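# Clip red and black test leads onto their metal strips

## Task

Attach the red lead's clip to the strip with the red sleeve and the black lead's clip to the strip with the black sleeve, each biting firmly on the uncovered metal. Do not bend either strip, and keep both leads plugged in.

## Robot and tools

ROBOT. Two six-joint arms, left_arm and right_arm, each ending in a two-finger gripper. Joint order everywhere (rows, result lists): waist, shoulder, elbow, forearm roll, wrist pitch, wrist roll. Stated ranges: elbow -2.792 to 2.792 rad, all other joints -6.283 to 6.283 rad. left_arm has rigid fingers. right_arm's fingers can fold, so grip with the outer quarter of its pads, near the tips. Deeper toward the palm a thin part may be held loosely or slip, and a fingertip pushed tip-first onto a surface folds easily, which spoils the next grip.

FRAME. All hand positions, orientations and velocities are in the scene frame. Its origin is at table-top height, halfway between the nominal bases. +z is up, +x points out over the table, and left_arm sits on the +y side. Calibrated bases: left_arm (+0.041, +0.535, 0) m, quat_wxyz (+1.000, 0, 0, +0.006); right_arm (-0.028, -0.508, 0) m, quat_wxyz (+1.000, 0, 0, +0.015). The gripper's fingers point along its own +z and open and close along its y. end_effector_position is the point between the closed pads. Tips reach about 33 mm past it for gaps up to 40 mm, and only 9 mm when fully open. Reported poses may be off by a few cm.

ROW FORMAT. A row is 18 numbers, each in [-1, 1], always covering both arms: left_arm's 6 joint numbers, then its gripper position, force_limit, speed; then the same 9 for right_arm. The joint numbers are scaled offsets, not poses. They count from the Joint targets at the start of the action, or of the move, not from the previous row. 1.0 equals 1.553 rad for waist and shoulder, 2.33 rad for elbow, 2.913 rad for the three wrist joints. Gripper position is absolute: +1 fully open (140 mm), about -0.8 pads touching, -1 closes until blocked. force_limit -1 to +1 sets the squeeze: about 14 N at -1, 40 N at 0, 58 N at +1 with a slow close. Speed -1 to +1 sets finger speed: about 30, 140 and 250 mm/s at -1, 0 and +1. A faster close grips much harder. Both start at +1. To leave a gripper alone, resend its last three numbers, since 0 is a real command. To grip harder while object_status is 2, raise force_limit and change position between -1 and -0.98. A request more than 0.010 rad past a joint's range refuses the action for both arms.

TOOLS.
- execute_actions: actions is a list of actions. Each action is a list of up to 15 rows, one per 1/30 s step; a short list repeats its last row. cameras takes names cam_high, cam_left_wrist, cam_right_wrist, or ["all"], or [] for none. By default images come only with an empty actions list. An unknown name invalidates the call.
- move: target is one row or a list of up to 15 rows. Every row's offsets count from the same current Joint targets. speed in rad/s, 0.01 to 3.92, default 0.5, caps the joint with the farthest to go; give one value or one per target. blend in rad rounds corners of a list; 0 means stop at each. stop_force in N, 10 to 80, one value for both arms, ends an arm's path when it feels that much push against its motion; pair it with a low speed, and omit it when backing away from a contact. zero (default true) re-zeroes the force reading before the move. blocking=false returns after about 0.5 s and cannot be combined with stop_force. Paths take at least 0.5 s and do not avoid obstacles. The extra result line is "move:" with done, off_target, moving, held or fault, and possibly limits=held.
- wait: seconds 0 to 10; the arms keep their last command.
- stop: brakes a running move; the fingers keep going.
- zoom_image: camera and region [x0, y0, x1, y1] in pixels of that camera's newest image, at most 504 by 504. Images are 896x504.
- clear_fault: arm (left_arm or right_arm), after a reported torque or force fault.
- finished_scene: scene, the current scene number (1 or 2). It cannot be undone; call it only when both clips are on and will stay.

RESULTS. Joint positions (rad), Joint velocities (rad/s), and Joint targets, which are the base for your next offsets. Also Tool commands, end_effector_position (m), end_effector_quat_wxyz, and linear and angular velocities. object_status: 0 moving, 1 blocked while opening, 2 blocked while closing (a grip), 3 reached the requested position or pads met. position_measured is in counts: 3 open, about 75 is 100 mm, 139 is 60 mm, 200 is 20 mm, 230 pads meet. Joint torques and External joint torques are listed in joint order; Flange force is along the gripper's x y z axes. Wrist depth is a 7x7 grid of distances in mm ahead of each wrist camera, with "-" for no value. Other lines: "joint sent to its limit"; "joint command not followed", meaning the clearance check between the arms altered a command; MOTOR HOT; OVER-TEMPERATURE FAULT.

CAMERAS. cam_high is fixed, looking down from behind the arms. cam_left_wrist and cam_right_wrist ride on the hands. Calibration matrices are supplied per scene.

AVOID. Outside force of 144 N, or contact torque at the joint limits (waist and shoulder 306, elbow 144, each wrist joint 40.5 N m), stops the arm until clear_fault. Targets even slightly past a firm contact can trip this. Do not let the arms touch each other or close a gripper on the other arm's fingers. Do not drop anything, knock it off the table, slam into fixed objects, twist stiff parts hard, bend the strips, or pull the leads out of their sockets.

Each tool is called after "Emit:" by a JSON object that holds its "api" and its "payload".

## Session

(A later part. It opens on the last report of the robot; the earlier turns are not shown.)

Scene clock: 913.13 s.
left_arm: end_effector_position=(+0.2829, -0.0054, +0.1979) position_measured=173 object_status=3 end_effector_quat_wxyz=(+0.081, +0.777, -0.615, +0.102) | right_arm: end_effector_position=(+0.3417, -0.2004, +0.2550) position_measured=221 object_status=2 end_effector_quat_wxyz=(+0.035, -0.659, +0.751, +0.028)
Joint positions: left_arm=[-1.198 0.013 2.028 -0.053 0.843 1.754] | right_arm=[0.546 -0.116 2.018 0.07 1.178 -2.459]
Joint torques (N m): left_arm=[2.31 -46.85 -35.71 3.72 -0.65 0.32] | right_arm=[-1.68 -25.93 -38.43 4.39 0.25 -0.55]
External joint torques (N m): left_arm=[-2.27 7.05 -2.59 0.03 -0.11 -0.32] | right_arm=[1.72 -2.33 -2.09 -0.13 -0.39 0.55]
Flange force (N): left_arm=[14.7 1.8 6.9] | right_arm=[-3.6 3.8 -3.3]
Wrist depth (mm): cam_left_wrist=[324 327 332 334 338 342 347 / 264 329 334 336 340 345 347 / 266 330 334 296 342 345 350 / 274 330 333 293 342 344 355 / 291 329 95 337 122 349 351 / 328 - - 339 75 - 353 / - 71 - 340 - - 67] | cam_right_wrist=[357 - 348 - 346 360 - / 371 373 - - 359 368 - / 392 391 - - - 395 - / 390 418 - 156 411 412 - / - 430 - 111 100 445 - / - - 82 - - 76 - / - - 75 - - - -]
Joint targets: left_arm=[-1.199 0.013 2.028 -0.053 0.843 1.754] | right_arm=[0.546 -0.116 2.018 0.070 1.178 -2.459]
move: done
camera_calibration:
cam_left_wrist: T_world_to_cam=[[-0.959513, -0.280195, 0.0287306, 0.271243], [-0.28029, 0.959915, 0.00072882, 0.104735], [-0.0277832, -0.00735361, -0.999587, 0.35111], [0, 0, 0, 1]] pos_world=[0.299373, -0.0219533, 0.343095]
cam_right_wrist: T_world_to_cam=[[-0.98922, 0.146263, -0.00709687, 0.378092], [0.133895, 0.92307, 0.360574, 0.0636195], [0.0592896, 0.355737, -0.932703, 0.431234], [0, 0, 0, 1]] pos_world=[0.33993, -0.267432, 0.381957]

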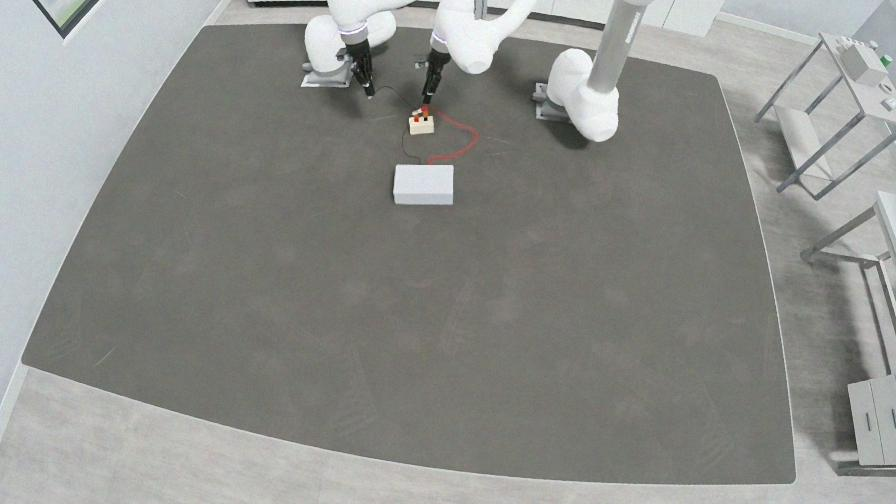

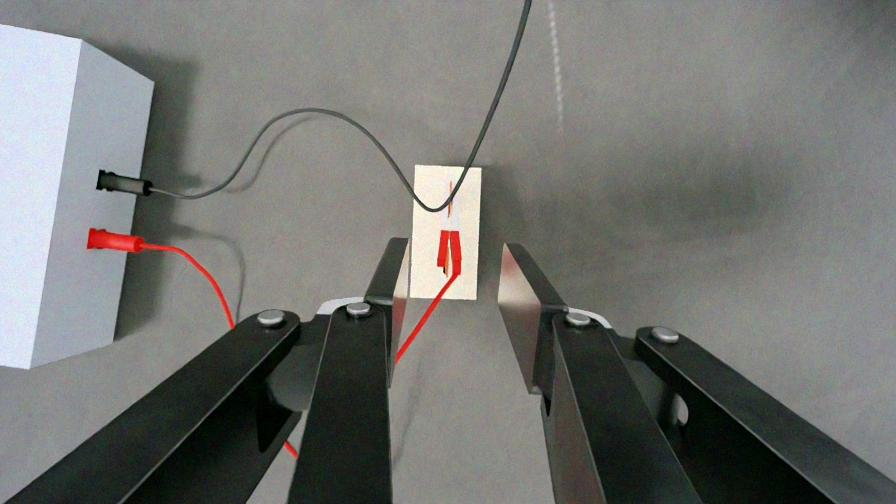

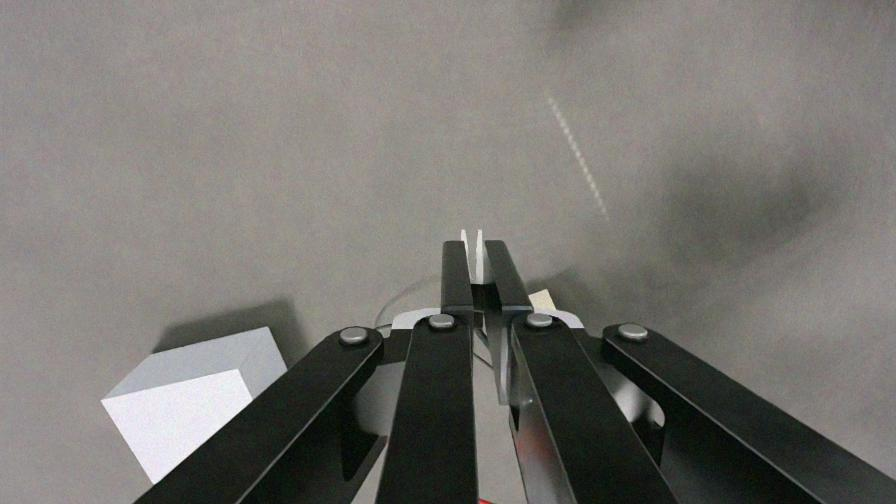

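Emit:
{"api": "move", "payload": {"target": [0,0,0,0,0,0,-0.35,0.2,-1,-0.0953,0.0753,-0.0974,0,0.0378,0,-1,-1,-1], "speed": 0.3, "cameras": ["cam_left_wrist","cam_high"]}}

Emit:
{"api": "zoom_image", "payload": {"camera": "cam_left_wrist", "region": [360, 100, 560, 360]}}

Emit:
{"api": "zoom_image", "payload": {"camera": "cam_high", "region": [340, 70, 490, 190]}}

Scene clock: 925.73 s.
left_arm: end_effector_position=(+0.2829, -0.0054, +0.1979) position_measured=173 object_status=3 end_effector_quat_wxyz=(+0.081, +0.777, -0.615, +0.102) | right_arm: end_effector_position=(+0.4635, -0.2205, +0.3183) position_measured=221 object_status=2 end_effector_quat_wxyz=(+0.037, -0.605, +0.795, +0.026)
Joint positions: left_arm=[-1.199 0.013 2.028 -0.053 0.843 1.754] | right_arm=[0.398 0.001 1.792 0.07 1.288 -2.459]
Joint torques (N m): left_arm=[2.4 -46.83 -35.56 3.7 -0.52 0.33] | right_arm=[-2.01 -38.28 -39.86 4.52 0.18 -0.53]
External joint torques (N m): left_arm=[-2.38 6.99 -2.84 0.06 -0.24 -0.33] | right_arm=[2.23 -3.82 -1.95 -0.1 -0.32 0.53]
Flange force (N): left_arm=[15.0 2.0 6.9] | right_arm=[-2.2 5.5 -3.6]
Wrist depth (mm): cam_left_wrist=[288 327 333 324 338 342 347 / 264 329 333 336 338 343 348 / 265 329 333 335 340 344 342 / 280 331 333 293 340 346 355 / 290 330 95 338 117 348 347 / 327 - - 339 75 96 349 / - 71 - 340 - - 67] | cam_right_wrist=[- 417 404 415 - - 409 / 442 437 - 440 - 442 429 / - - - 460 - 433 457 / - - - 473 483 451 - / - 528 - 111 122 456 538 / - - 82 - - 76 532 / - - 75 - - - -]
Joint targets: left_arm=[-1.199 0.013 2.028 -0.053 0.843 1.754] | right_arm=[0.398 0.001 1.792 0.070 1.288 -2.459]
move: done
camera_calibration:
cam_left_wrist: T_world_to_cam=[[-0.95954, -0.280103, 0.0287318, 0.271253], [-0.280198, 0.959942, 0.000725223, 0.104709], [-0.027784, -0.00735473, -0.999587, 0.35111], [0, 0, 0, 1]] pos_world=[0.299373, -0.0219536, 0.343095]
Images, in order (width x height): cam_high 896x504, cam_left_wrist 896x504.

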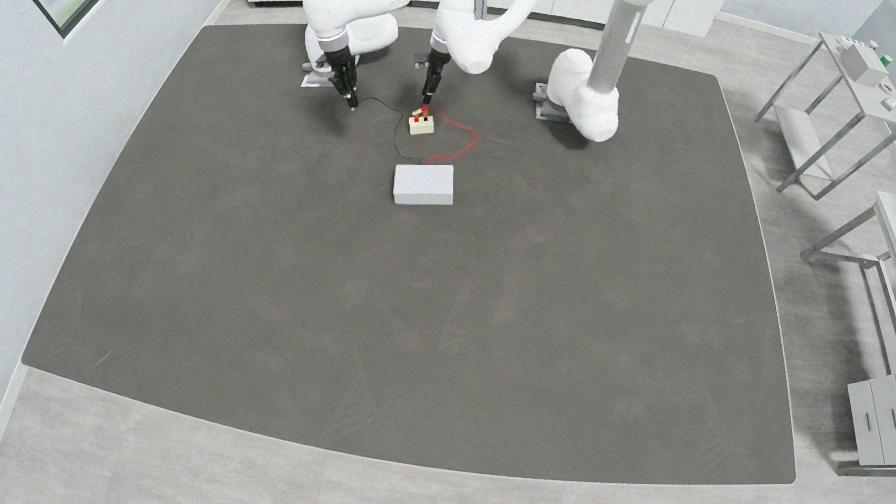

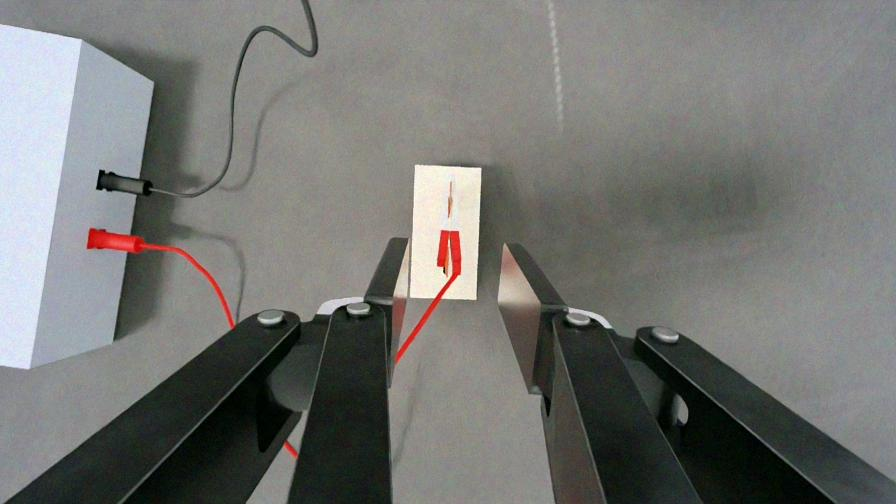

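Scaled by 1.938 from the camera's 896x504 image, which has a finer 1280x720 frame.

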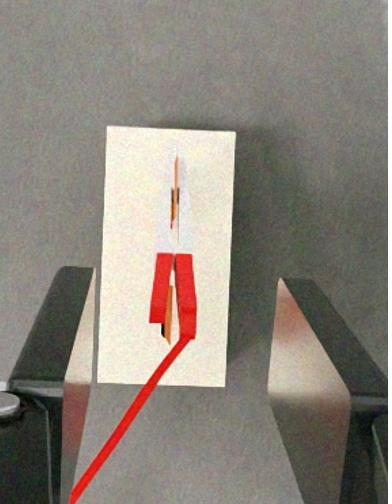

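Scaled by 3.360 from the camera's 896x504 image, which has a finer 1280x720 frame.

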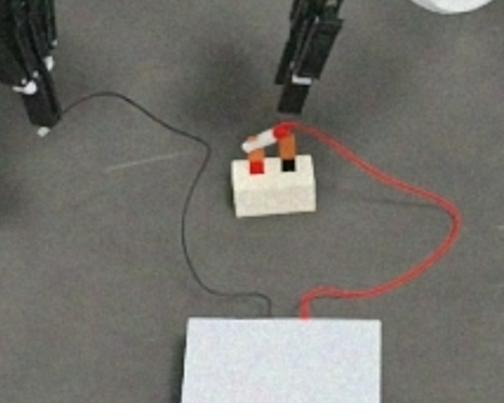

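Emit:
{"api": "move", "payload": {"target": [-0.0017,0.0343,0.0092,-0.0009,-0.0257,0.0005,-0.45,-1,-1,0,0,0,0,0,0,-1,-1,-1], "speed": 0.1, "cameras": ["cam_left_wrist","cam_high"]}}

Emit:
{"api": "zoom_image", "payload": {"camera": "cam_left_wrist", "region": [360, 120, 560, 400]}}

Emit:
{"api": "zoom_image", "payload": {"camera": "cam_high", "region": [390, 70, 460, 140]}}

Scene clock: 954.30 s.
left_arm: end_effector_position=(+0.2865, -0.0178, +0.1602) position_measured=186 object_status=3 end_effector_quat_wxyz=(+0.081, +0.778, -0.615, +0.102) | right_arm: end_effector_position=(+0.4636, -0.2205, +0.3183) position_measured=221 object_status=2 end_effector_quat_wxyz=(+0.037, -0.604, +0.795, +0.026)
Joint positions: left_arm=[-1.201 0.066 2.049 -0.056 0.768 1.756] | right_arm=[0.398 0.001 1.792 0.07 1.288 -2.459]
Joint torques (N m): left_arm=[2.13 -52.04 -33.94 3.53 -0.7 0.43] | right_arm=[-1.9 -39.08 -39.69 4.56 0.22 -0.53]
External joint torques (N m): left_arm=[-2.1 8.16 -2.93 0.09 -0.07 -0.43] | right_arm=[2.02 -2.75 -2.15 -0.14 -0.36 0.53]
Flange force (N): left_arm=[16.2 1.3 9.1] | right_arm=[-3.3 3.7 -3.3]
Wrist depth (mm): cam_left_wrist=[288 292 295 298 301 305 309 / 262 293 296 300 302 305 309 / 268 293 296 299 303 305 309 / 280 293 298 255 302 307 310 / 288 293 96 180 113 309 312 / 292 - - 302 75 87 312 / - - - 304 - 73 66] | cam_right_wrist=[- - 398 - 411 412 - / - - - 447 - 429 441 / - - 478 - - 464 448 / - - - - - 484 - / - - - 111 106 456 519 / - - 82 - - 76 334 / - - 75 - - - -]
Joint targets: left_arm=[-1.201 0.066 2.049 -0.056 0.768 1.756] | right_arm=[0.398 0.001 1.792 0.070 1.288 -2.459]
move: done
camera_calibration:
cam_left_wrist: T_world_to_cam=[[-0.959312, -0.28089, 0.0286541, 0.272278], [-0.280988, 0.959711, 0.000631989, 0.11781], [-0.0276772, -0.00744519, -0.999589, 0.313301], [0, 0, 0, 1]] pos_world=[0.302974, -0.0342512, 0.305296]
Images, in order (width x height): cam_high 896x504, cam_left_wrist 896x504.

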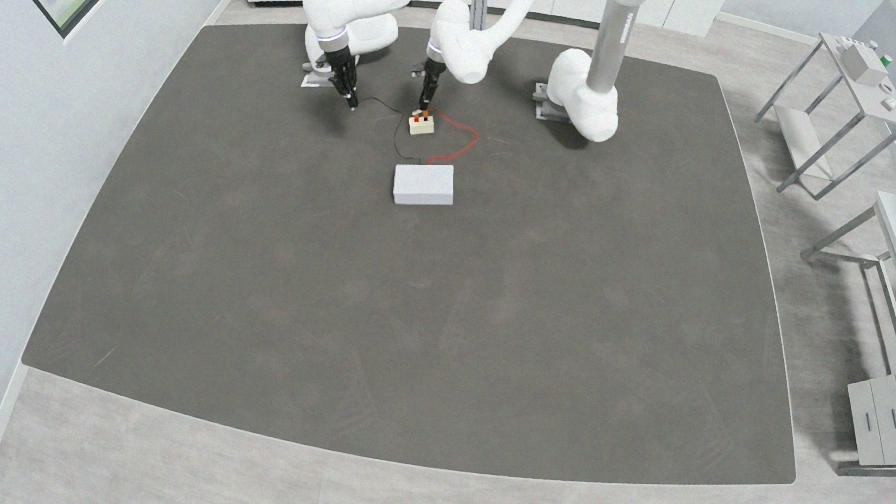

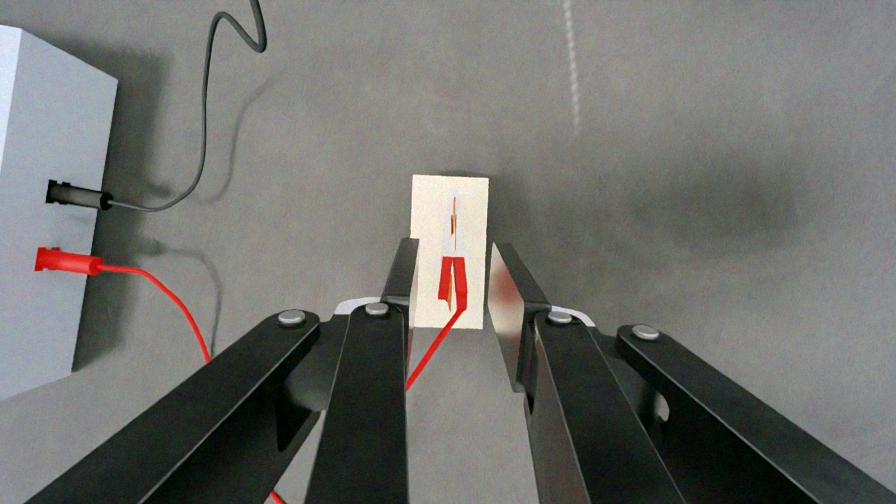

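Scaled by 1.800 from the camera's 896x504 image, which has a finer 1280x720 frame.

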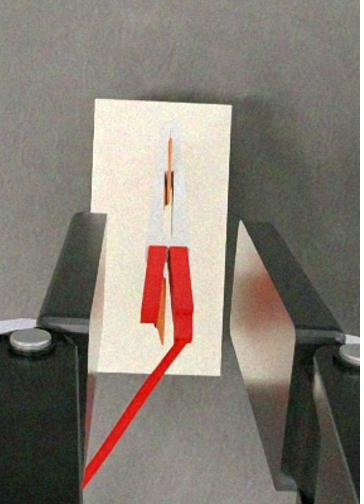

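Scaled by 7.200 from the camera's 896x504 image, which has a finer 1280x720 frame.

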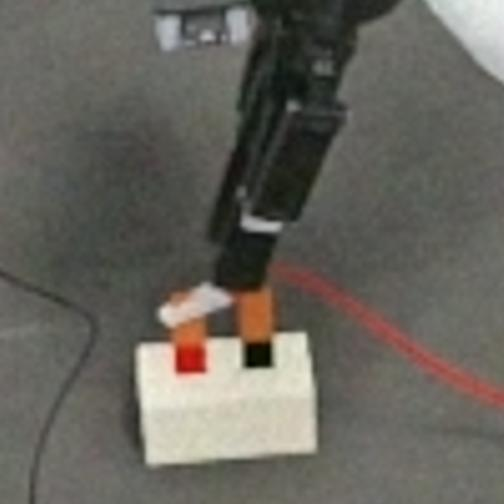

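Emit:
{"api": "move", "payload": {"target": [[-0.0009,0.0185,0.005,-0.0005,-0.0138,0.0002,-0.45,-1,-1,0,0,0,0,0,0,-1,-1,-1],[-0.0009,0.0185,0.005,-0.0005,-0.0138,0.0002,-1,-1,-1,0,0,0,0,0,0,-1,-1,-1]], "speed": 0.08}}

Emit:
{"api": "wait", "payload": {"seconds": 0.8, "cameras": ["cam_left_wrist","cam_high"]}}

Emit:
{"api": "zoom_image", "payload": {"camera": "cam_left_wrist", "region": [390, 120, 530, 360]}}

Emit:
{"api": "zoom_image", "payload": {"camera": "cam_high", "region": [390, 70, 460, 140]}}

Scene clock: 967.93 s.
left_arm: end_effector_position=(+0.2880, -0.0232, +0.1396) position_measured=215 object_status=2 end_effector_quat_wxyz=(+0.081, +0.778, -0.615, +0.102) | right_arm: end_effector_position=(+0.4636, -0.2205, +0.3183) position_measured=221 object_status=2 end_effector_quat_wxyz=(+0.037, -0.604, +0.795, +0.026)
Joint positions: left_arm=[-1.203 0.095 2.061 -0.057 0.728 1.756] | right_arm=[0.398 0.001 1.792 0.07 1.288 -2.459]
Joint torques (N m): left_arm=[2 -53.52 -33.13 3.39 -0.61 0.38] | right_arm=[-1.84 -39.19 -39.68 4.55 0.22 -0.54]
External joint torques (N m): left_arm=[-1.96 7.58 -2.65 0.12 -0.14 -0.38] | right_arm=[2 -2.9 -2.25 -0.12 -0.36 0.54]
Flange force (N): left_arm=[14.5 1.3 9.3] | right_arm=[-3.2 3.8 -3.5]
Wrist depth (mm): cam_left_wrist=[268 271 274 278 280 284 288 / 263 272 275 278 282 284 287 / 271 274 277 278 283 286 288 / 271 274 277 180 284 287 290 / 272 275 277 100 111 287 290 / 273 69 86 - 83 289 291 / - - - - - 69 292] | cam_right_wrist=[414 412 413 - 410 399 415 / - 427 - - 434 - - / - 461 448 455 - - 434 / 482 - 484 471 482 478 - / 514 - - 111 117 457 507 / 532 - 82 - - 76 335 / - - 75 - - - -]
Joint targets: left_arm=[-1.203 0.095 2.061 -0.057 0.728 1.756] | right_arm=[0.398 0.001 1.792 0.070 1.288 -2.459]
move: done

Scene clock: 968.73 s.
left_arm: end_effector_position=(+0.2880, -0.0232, +0.1396) position_measured=215 object_status=2 end_effector_quat_wxyz=(+0.081, +0.778, -0.615, +0.102) | right_arm: end_effector_position=(+0.4636, -0.2205, +0.3183) position_measured=221 object_status=2 end_effector_quat_wxyz=(+0.037, -0.604, +0.795, +0.026)
Joint positions: left_arm=[-1.203 0.095 2.061 -0.057 0.728 1.756] | right_arm=[0.398 0.001 1.792 0.07 1.288 -2.459]
Joint torques (N m): left_arm=[2.27 -53.12 -33.29 3.52 -0.72 0.33] | right_arm=[-1.39 -39.26 -39.68 4.54 0.21 -0.5]
External joint torques (N m): left_arm=[-2.27 7.43 -2.51 0 -0.04 -0.33] | right_arm=[1.53 -2.72 -2.3 -0.11 -0.36 0.5]
Flange force (N): left_arm=[14.2 1.7 9.0] | right_arm=[-2.8 2.9 -3.6]
Wrist depth (mm): cam_left_wrist=[270 271 274 278 280 284 288 / 263 273 276 278 282 285 288 / 271 273 276 279 282 287 289 / 267 274 277 234 283 286 289 / 273 274 277 98 105 287 291 / 271 69 86 - 83 288 292 / - - - - - 69 292] | cam_right_wrist=[- - 410 - 410 403 - / 440 440 - - 444 - - / 455 456 441 - - - 452 / - 457 489 156 497 - 477 / - 507 498 111 122 446 - / 548 - 82 - - 76 317 / - - 75 - - - -]
Joint targets: left_arm=[-1.203 0.095 2.061 -0.057 0.728 1.756] | right_arm=[0.398 0.001 1.792 0.070 1.288 -2.459]
Tool commands: left_gripper/position=-1.0 left_gripper/force_limit=-1.0 left_gripper/speed=-1.0 right_gripper/position=-1.0 right_gripper/force_limit=-1.0 right_gripper/speed=-1.0
wait: 0.80 s; at rest by 0.17 s
camera_calibration:
cam_left_wrist: T_world_to_cam=[[-0.959107, -0.281597, 0.0285889, 0.272663], [-0.281689, 0.959505, 0.000851396, 0.12376], [-0.027671, -0.00723661, -0.999591, 0.292715], [0, 0, 0, 1]] pos_world=[0.304475, -0.0398493, 0.284695]
Images, in order (width x height): cam_high 896x504, cam_left_wrist 896x504.

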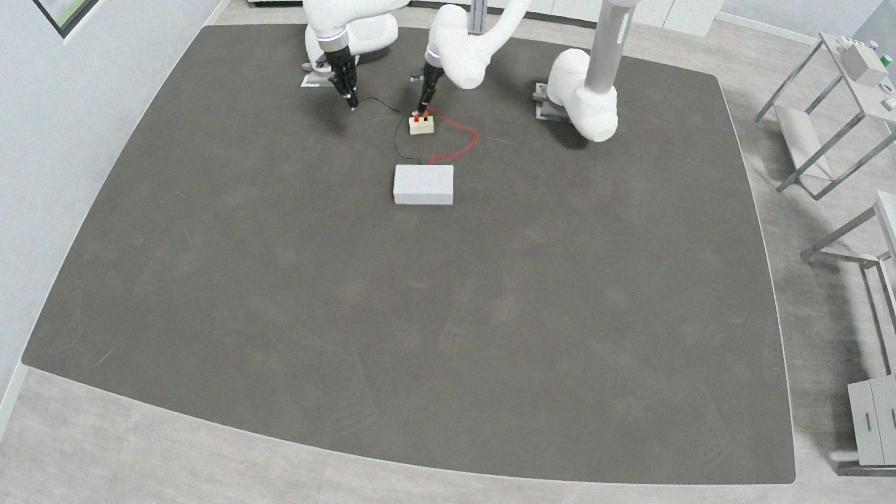

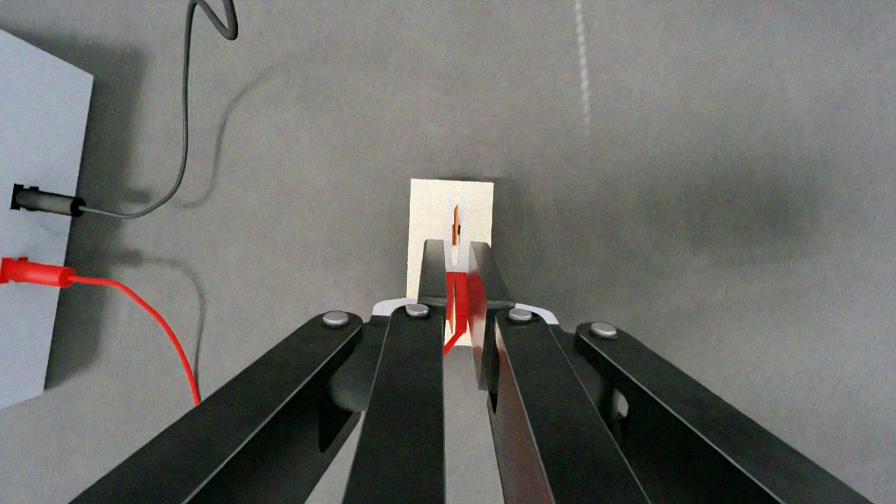

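Scaled by 2.100 from the camera's 896x504 image, which has a finer 1280x720 frame.

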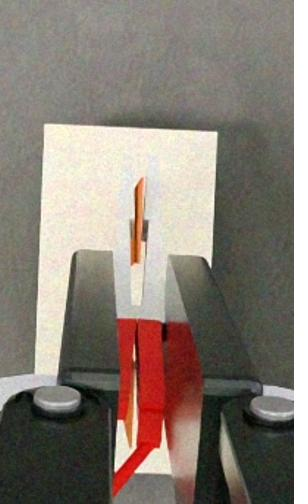

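Scaled by 7.200 from the camera's 896x504 image, which has a finer 1280x720 frame.

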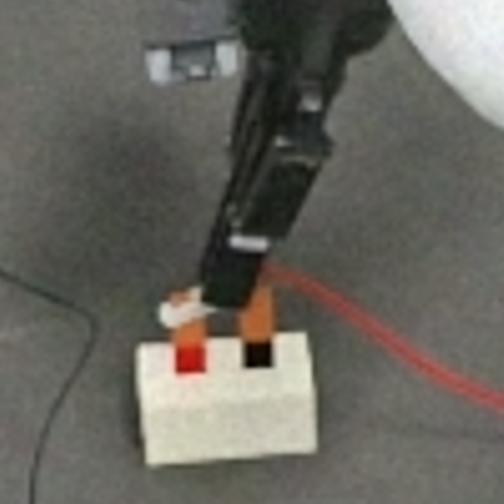

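Emit:
{"api": "move", "payload": {"target": [[0,0,0,0,0,0,-0.97,-0.02,-1,0,0,0,0,0,0,-1,-1,-1],[0,-0.0537,-0.0489,0.0031,0.0676,-0.0045,-0.97,-0.02,-1,0,0,0,0,0,0,-1,-1,-1]], "speed": 0.1}}

Emit:
{"api": "move", "payload": {"target": [0.2125,-0.1713,0.0961,0,0,0,-0.97,-0.02,-1,0,0,0,0,0,0,-1,-1,-1], "speed": 0.3, "cameras": ["all"]}}

Emit:
{"api": "zoom_image", "payload": {"camera": "cam_left_wrist", "region": [390, 130, 530, 350]}}

Emit:
{"api": "zoom_image", "payload": {"camera": "cam_high", "region": [340, 70, 500, 180]}}

Scene clock: 994.80 s.
left_arm: end_effector_position=(+0.2879, -0.0232, +0.2397) position_measured=215 object_status=2 end_effector_quat_wxyz=(+0.081, +0.778, -0.615, +0.102) | right_arm: end_effector_position=(+0.4636, -0.2205, +0.3183) position_measured=221 object_status=2 end_effector_quat_wxyz=(+0.037, -0.604, +0.795, +0.026)
Joint positions: left_arm=[-1.203 0.012 1.947 -0.048 0.925 1.743] | right_arm=[0.398 0.001 1.792 0.07 1.288 -2.459]
Joint torques (N m): left_arm=[2.29 -48.4 -36.85 3.86 -0.66 0.31] | right_arm=[-1.8 -39.29 -39.56 4.57 0.23 -0.54]
External joint torques (N m): left_arm=[-2.28 7.42 -2.96 0.06 -0.1 -0.31] | right_arm=[1.95 -3.22 -2.6 -0.12 -0.38 0.54]
Flange force (N): left_arm=[16.2 1.5 5.7] | right_arm=[-3.2 3.7 -4.1]
Wrist depth (mm): cam_left_wrist=[366 369 372 376 380 385 388 / 299 370 373 378 385 385 385 / 300 366 372 389 384 385 388 / 300 370 374 172 383 387 391 / 301 370 374 100 105 388 394 / 369 - 86 - 82 390 393 / - - - - - 69 397] | cam_right_wrist=[- 402 396 411 412 - - / - - 449 432 427 434 - / - 456 459 460 - - - / 496 - 477 155 482 482 - / - - - 111 122 473 - / - - 82 - - 76 543 / - - 75 - - - -]
Joint targets: left_arm=[-1.203 0.012 1.947 -0.048 0.925 1.743] | right_arm=[0.398 0.001 1.792 0.070 1.288 -2.459]
move: done

Scene clock: 996.37 s.
left_arm: end_effector_position=(+0.3632, +0.1939, +0.2457) position_measured=215 object_status=2 end_effector_quat_wxyz=(+0.070, +0.865, -0.478, +0.134) | right_arm: end_effector_position=(+0.4636, -0.2205, +0.3183) position_measured=221 object_status=2 end_effector_quat_wxyz=(+0.037, -0.604, +0.795, +0.026)
Joint positions: left_arm=[-0.873 -0.254 2.171 -0.048 0.925 1.743] | right_arm=[0.398 0.001 1.792 0.07 1.288 -2.459]
Joint torques (N m): left_arm=[3.02 -19.57 -38.2 3.91 -0.75 0.38] | right_arm=[-1.91 -39.08 -39.64 4.55 0.26 -0.54]
External joint torques (N m): left_arm=[-3.05 5.24 -2.42 0.06 -0.13 -0.38] | right_arm=[1.89 -2.4 -1.98 -0.16 -0.39 0.54]
Flange force (N): left_arm=[13.2 6.4 4.3] | right_arm=[-3.3 3.4 -2.9]
Wrist depth (mm): cam_left_wrist=[380 382 319 392 396 397 414 / 378 390 385 - 394 394 400 / 377 381 383 391 391 398 400 / 375 379 381 181 388 394 399 / 374 376 380 98 120 392 397 / 374 - 86 - 83 391 394 / - - - - - 69 393] | cam_right_wrist=[- - - 413 402 - - / 432 - - 436 - 428 - / 463 441 454 459 446 - 452 / - 483 480 472 - - 490 / - 485 - 111 99 450 - / - - 82 - - 76 - / - - 75 - - - -]
Joint targets: left_arm=[-0.872 -0.254 2.171 -0.048 0.925 1.743] | right_arm=[0.398 0.001 1.792 0.070 1.288 -2.459]
move: done
camera_calibration:
cam_left_wrist: T_world_to_cam=[[-0.817241, -0.575766, 0.0247082, 0.409396], [-0.576285, 0.816203, -0.041342, 0.0815565], [0.00363648, -0.0480253, -0.998839, 0.398811], [0, 0, 0, 1]] pos_world=[0.380125, 0.188303, 0.391604]
cam_right_wrist: T_world_to_cam=[[-0.958935, 0.283563, -0.00590298, 0.517962], [0.262271, 0.894468, 0.362135, -0.0233264], [0.107968, 0.345716, -0.932107, 0.465241], [0, 0, 0, 1]] pos_world=[0.452578, -0.286851, 0.445159]

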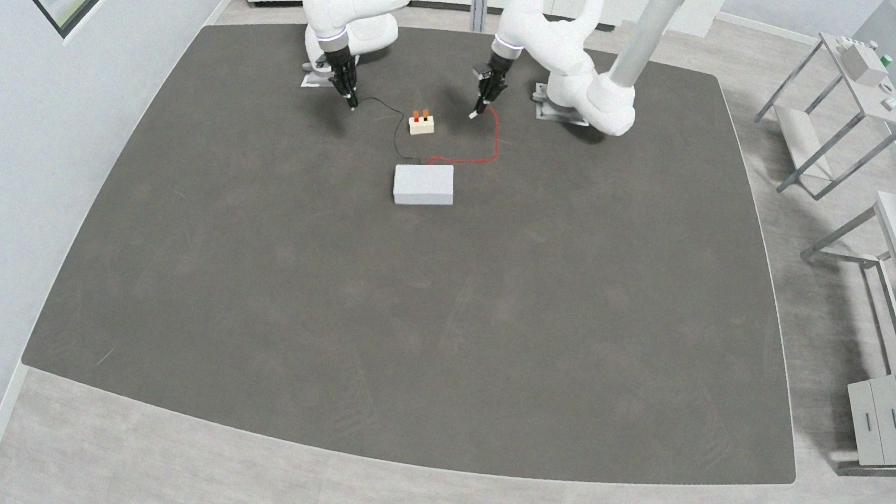

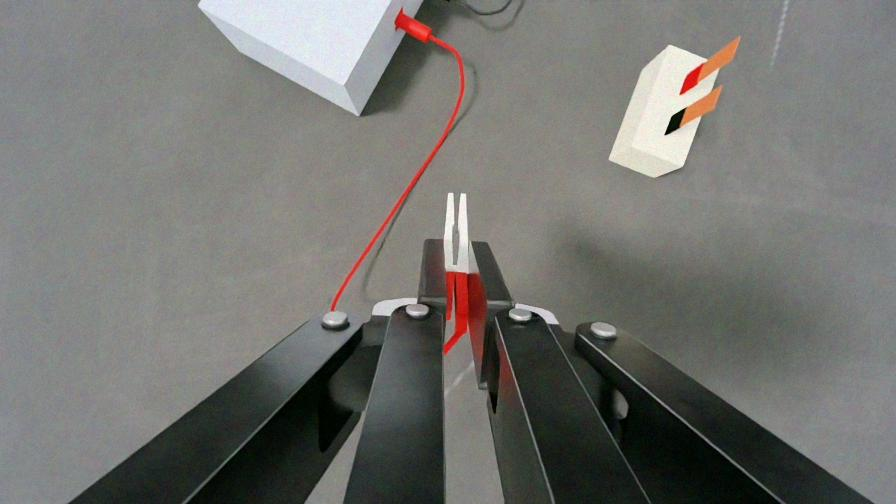

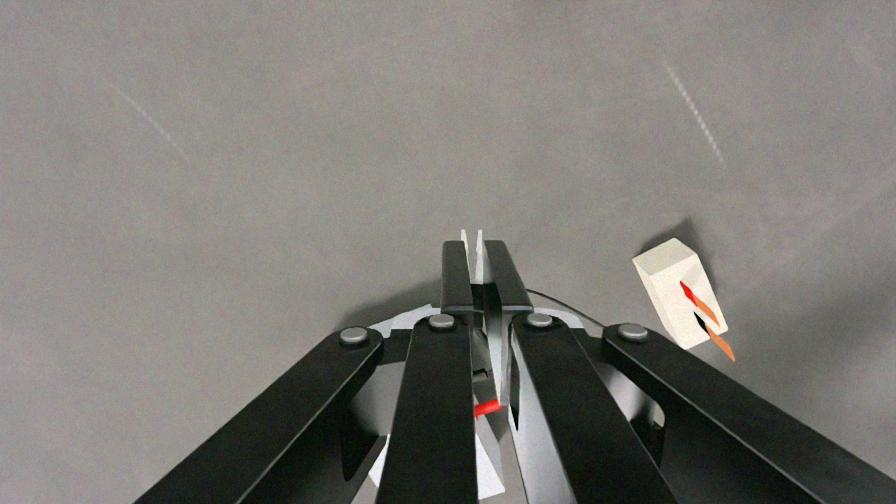

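Scaled by 2.291 from the camera's 896x504 image, which has a finer 1280x720 frame.

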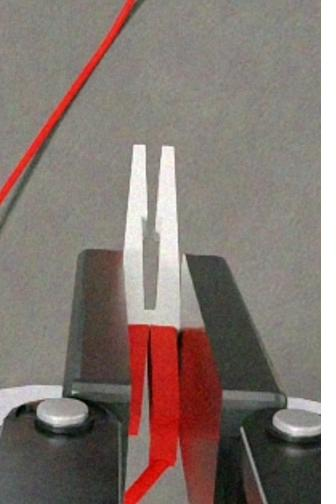

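Scaled by 3.150 from the camera's 896x504 image, which has a finer 1280x720 frame.

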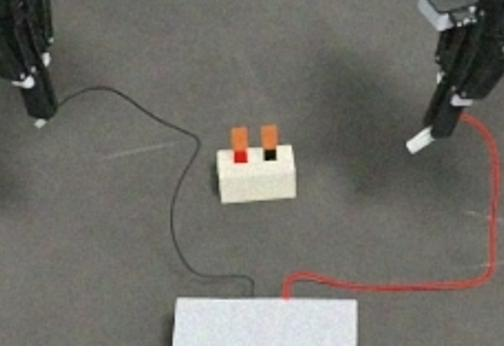

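Emit:
{"api": "move", "payload": {"target": [[0,0,0,0,0,0,-0.97,-0.02,-1,0.3063,0.0372,0.0083,0.0027,-0.0247,-0.028,-1,-1,-1],[0,0,0,0,0,0,-0.97,-0.02,-1,0.3063,0.079,0.0608,0.0027,-0.0889,-0.028,-1,-1,-1]], "speed": [0.4,0.2], "cameras": ["all"]}}

Emit:
{"api": "zoom_image", "payload": {"camera": "cam_right_wrist", "region": [400, 60, 560, 310]}}

Emit:
{"api": "zoom_image", "payload": {"camera": "cam_high", "region": [390, 70, 460, 140]}}

Scene clock: 1031.50 s.
left_arm: end_effector_position=(+0.3632, +0.1940, +0.2457) position_measured=215 object_status=2 end_effector_quat_wxyz=(+0.070, +0.865, -0.478, +0.134) | right_arm: end_effector_position=(+0.2920, -0.0091, +0.1753) position_measured=221 object_status=2 end_effector_quat_wxyz=(-0.029, +0.794, -0.607, -0.033)
Joint positions: left_arm=[-0.872 -0.254 2.171 -0.048 0.925 1.743] | right_arm=[0.874 0.124 1.933 0.078 1.029 -2.541]
Joint torques (N m): left_arm=[2.76 -20.31 -37.9 3.9 -0.71 0.36] | right_arm=[-1.81 -47.51 -36.34 4.15 0.07 -0.55]
External joint torques (N m): left_arm=[-2.71 5.75 -2.75 0.09 -0.17 -0.36] | right_arm=[2.06 -3.7 -1.75 -0.14 -0.19 0.55]
Flange force (N): left_arm=[14.4 5.1 4.6] | right_arm=[-2.5 4.7 -4.5]
Wrist depth (mm): cam_left_wrist=[380 381 319 393 396 398 209 / 372 381 386 391 394 350 401 / 376 381 385 386 391 367 399 / 376 381 382 181 391 394 401 / 366 378 380 100 120 392 393 / 372 - 86 - 82 388 394 / - - - - - 69 393] | cam_right_wrist=[271 - 276 - 280 276 275 / 278 287 - 255 292 - - / 286 310 313 263 - - - / 296 319 323 272 330 - - / 351 - 339 111 117 348 348 / 365 - 82 - - 76 347 / - - 75 - - - -]
Joint targets: left_arm=[-0.872 -0.254 2.171 -0.048 0.925 1.743] | right_arm=[0.874 0.124 1.933 0.078 1.029 -2.541]
move: done
camera_calibration:
cam_left_wrist: T_world_to_cam=[[-0.817196, -0.57583, 0.0247105, 0.409391], [-0.576349, 0.816158, -0.0413394, 0.0815881], [0.00363681, -0.0480243, -0.99884, 0.39881], [0, 0, 0, 1]] pos_world=[0.380125, 0.188303, 0.391604]
cam_right_wrist: T_world_to_cam=[[-0.969136, -0.246401, -0.00790669, 0.291085], [-0.232746, 0.903913, 0.358845, 0.0295465], [-0.081273, 0.34961, -0.933364, 0.332836], [0, 0, 0, 1]] pos_world=[0.316028, -0.0713465, 0.302356]

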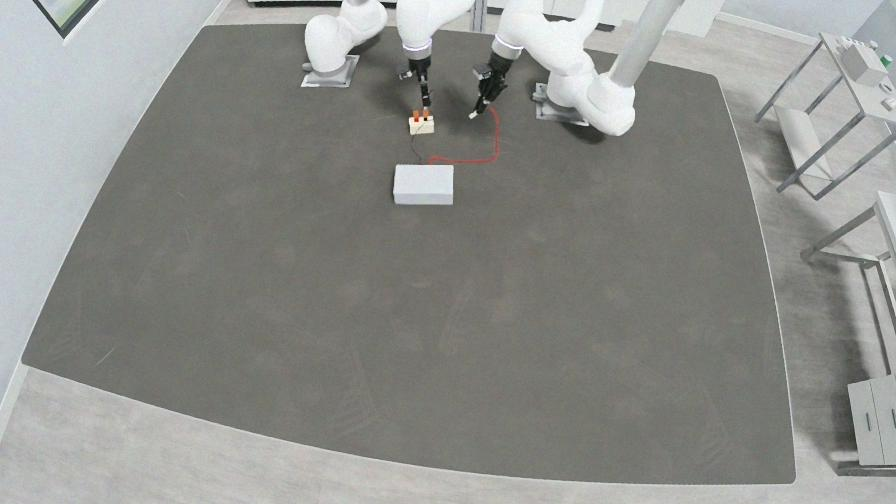

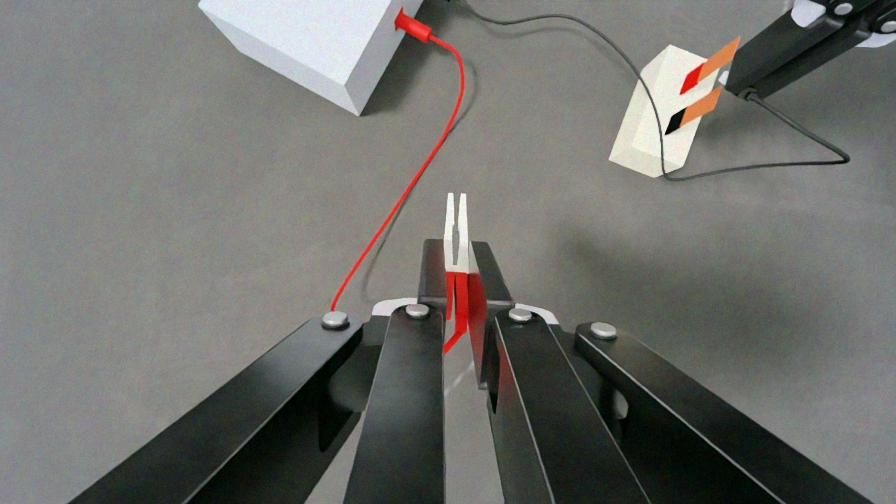

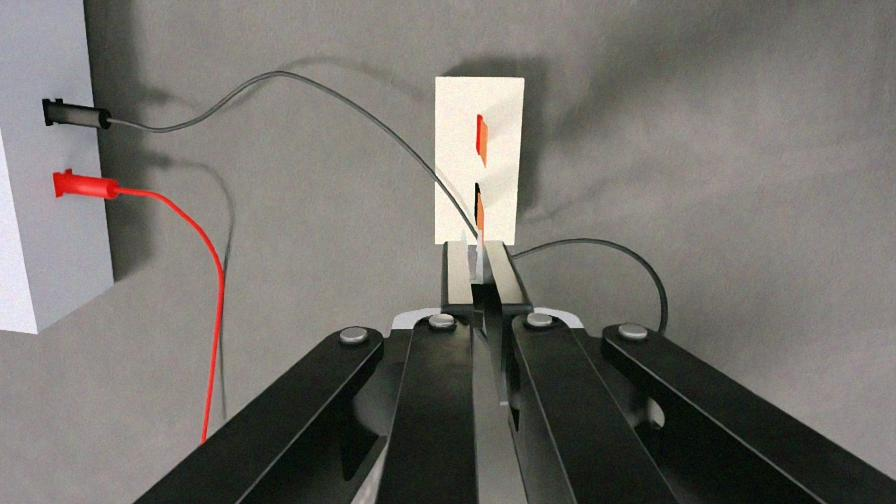

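Scaled by 2.016 from the camera's 896x504 image, which has a finer 1280x720 frame.

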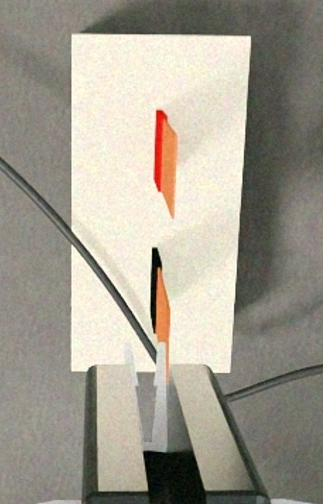

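Scaled by 7.200 from the camera's 896x504 image, which has a finer 1280x720 frame.

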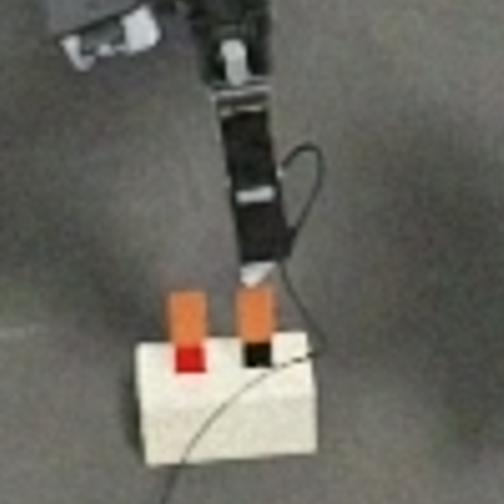

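Emit:
{"api": "move", "payload": {"target": [0,0,0,0,0,0,-0.97,-0.02,-1,0.0006,-0.0073,0.0055,0,-0.0005,0.0003,-1,-1,-1], "speed": 0.1, "cameras": ["cam_right_wrist"]}}

Emit:
{"api": "zoom_image", "payload": {"camera": "cam_right_wrist", "region": [430, 150, 530, 310]}}

Scene clock: 1055.37 s.
left_arm: end_effector_position=(+0.3632, +0.1940, +0.2457) position_measured=215 object_status=2 end_effector_quat_wxyz=(+0.070, +0.865, -0.478, +0.134) | right_arm: end_effector_position=(+0.2870, -0.0146, +0.1753) position_measured=221 object_status=2 end_effector_quat_wxyz=(-0.029, +0.794, -0.607, -0.033)
Joint positions: left_arm=[-0.872 -0.254 2.171 -0.048 0.925 1.743] | right_arm=[0.875 0.113 1.946 0.078 1.028 -2.54]
Joint torques (N m): left_arm=[2.12 -20.86 -37.93 3.9 -0.79 0.33] | right_arm=[-1.73 -44.84 -35.65 4.16 0.23 -0.52]
External joint torques (N m): left_arm=[-2.07 6.39 -2.65 0.07 -0.08 -0.33] | right_arm=[1.72 -4.94 -2.29 -0.17 -0.35 0.52]
Flange force (N): left_arm=[14.9 3.0 5.2] | right_arm=[-1.4 5.2 -5.9]
Wrist depth (mm): cam_left_wrist=[380 383 319 390 394 400 209 / 385 382 383 392 394 352 395 / 376 379 383 389 393 396 400 / 375 380 383 181 390 393 400 / 374 377 379 100 387 392 396 / 371 - 86 - 82 389 394 / - - - - - 69 395] | cam_right_wrist=[270 - 276 - 278 - 290 / 270 290 292 252 294 299 - / 293 311 - 254 - 309 311 / 301 330 329 141 - 326 324 / - - 98 111 97 - - / 373 - 82 - - 76 - / - - 75 - - - -]
Joint targets: left_arm=[-0.872 -0.254 2.171 -0.048 0.925 1.743] | right_arm=[0.875 0.113 1.946 0.078 1.028 -2.540]
move: done
camera_calibration:
cam_right_wrist: T_world_to_cam=[[-0.969133, -0.246411, -0.00788341, 0.284876], [-0.232757, 0.903957, 0.358728, 0.0333968], [-0.0812681, 0.34949, -0.933409, 0.334356], [0, 0, 0, 1]] pos_world=[0.311028, -0.0768469, 0.302356]
Images, in order (width x height): cam_right_wrist 896x504.

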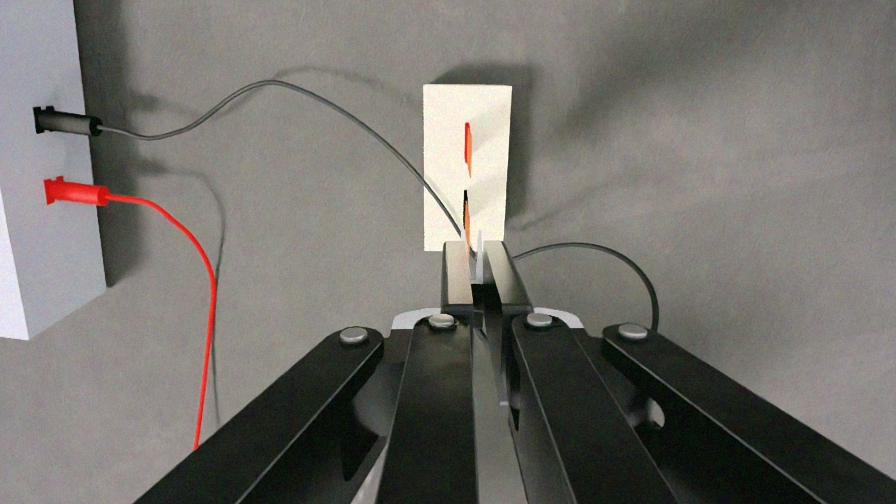

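Scaled by 3.150 from the camera's 896x504 image, which has a finer 1280x720 frame.

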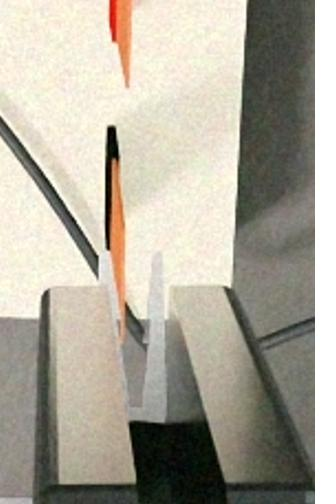

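Emit:
{"api": "move", "payload": {"target": [0,0,0,0,0,0,-0.97,-0.02,-1,0,0.0216,0.017,0.0014,-0.0258,-0.0024,-1,-1,-1], "speed": 0.06, "stop_force": 10, "cameras": ["cam_right_wrist","cam_high"]}}

Emit:
{"api": "zoom_image", "payload": {"camera": "cam_right_wrist", "region": [430, 130, 530, 310]}}

Emit:
{"api": "zoom_image", "payload": {"camera": "cam_high", "region": [390, 70, 460, 140]}}

Scene clock: 1067.83 s.
left_arm: end_effector_position=(+0.3632, +0.1940, +0.2457) position_measured=215 object_status=2 end_effector_quat_wxyz=(+0.070, +0.865, -0.478, +0.134) | right_arm: end_effector_position=(+0.2875, -0.0139, +0.1373) position_measured=221 object_status=2 end_effector_quat_wxyz=(-0.030, +0.794, -0.607, -0.033)
Joint positions: left_arm=[-0.872 -0.254 2.171 -0.048 0.925 1.743] | right_arm=[0.875 0.146 1.986 0.082 0.953 -2.547]
Joint torques (N m): left_arm=[2.37 -21.33 -38 3.92 -0.78 0.37] | right_arm=[-1.75 -48.85 -34.45 3.96 0.24 -0.52]
External joint torques (N m): left_arm=[-2.34 6.91 -2.63 0.06 -0.09 -0.37] | right_arm=[2.11 -2.84 -1.98 -0.12 -0.37 0.52]
Flange force (N): left_arm=[15.8 3.6 5.9] | right_arm=[-3.6 3.4 -3.8]
Wrist depth (mm): cam_left_wrist=[380 378 318 390 394 398 208 / 378 380 386 391 393 351 402 / 377 381 384 388 394 395 402 / 377 378 383 176 392 395 398 / 373 377 379 98 101 389 394 / - - 86 - 83 392 395 / - - - - - 69 392] | cam_right_wrist=[245 - 246 243 244 244 246 / 257 256 252 215 - 255 - / - 271 268 224 267 - 272 / 284 283 283 231 - 285 281 / - - - 111 106 299 - / - - 82 - - 76 320 / - - 75 - - - -]
Joint targets: left_arm=[-0.872 -0.254 2.171 -0.048 0.925 1.743] | right_arm=[0.875 0.146 1.986 0.082 0.953 -2.547]
move: done
camera_calibration:
cam_right_wrist: T_world_to_cam=[[-0.969181, -0.246168, -0.00948496, 0.28545], [-0.232973, 0.903356, 0.3601, 0.0463377], [-0.0800769, 0.351212, -0.932865, 0.298256], [0, 0, 0, 1]] pos_world=[0.311331, -0.0763418, 0.264254]
Images, in order (width x height): cam_high 896x504, cam_right_wrist 896x504.

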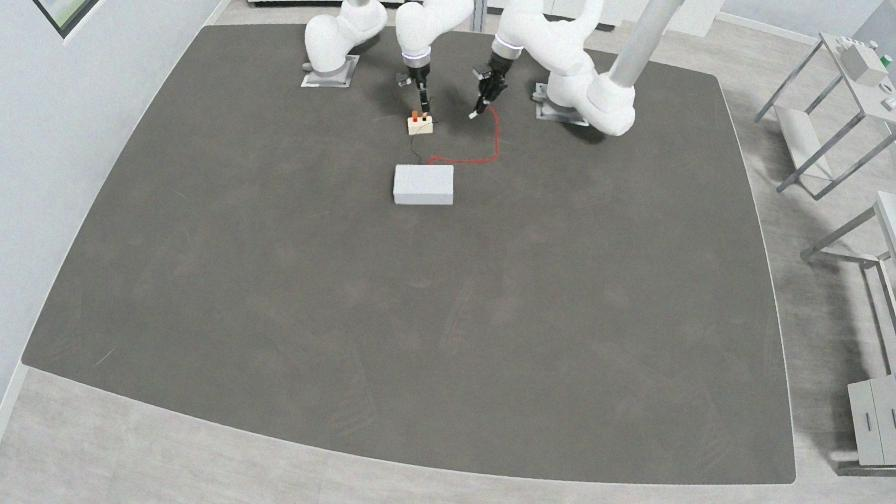

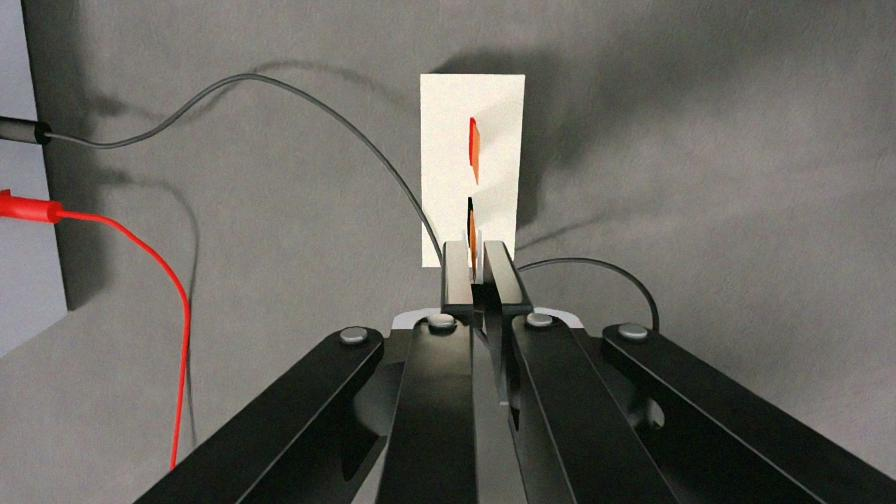

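Scaled by 2.800 from the camera's 896x504 image, which has a finer 1280x720 frame.

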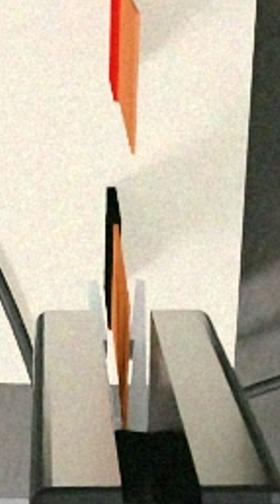

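Scaled by 7.200 from the camera's 896x504 image, which has a finer 1280x720 frame.

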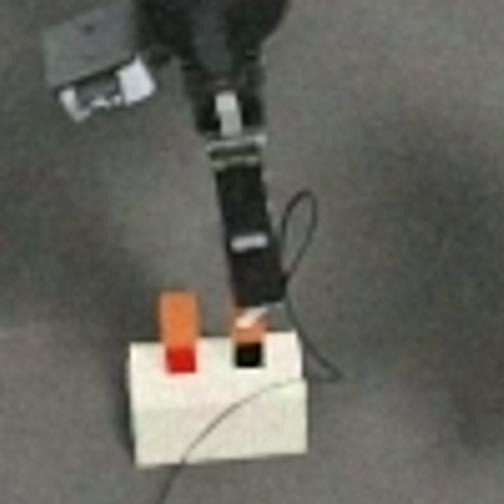

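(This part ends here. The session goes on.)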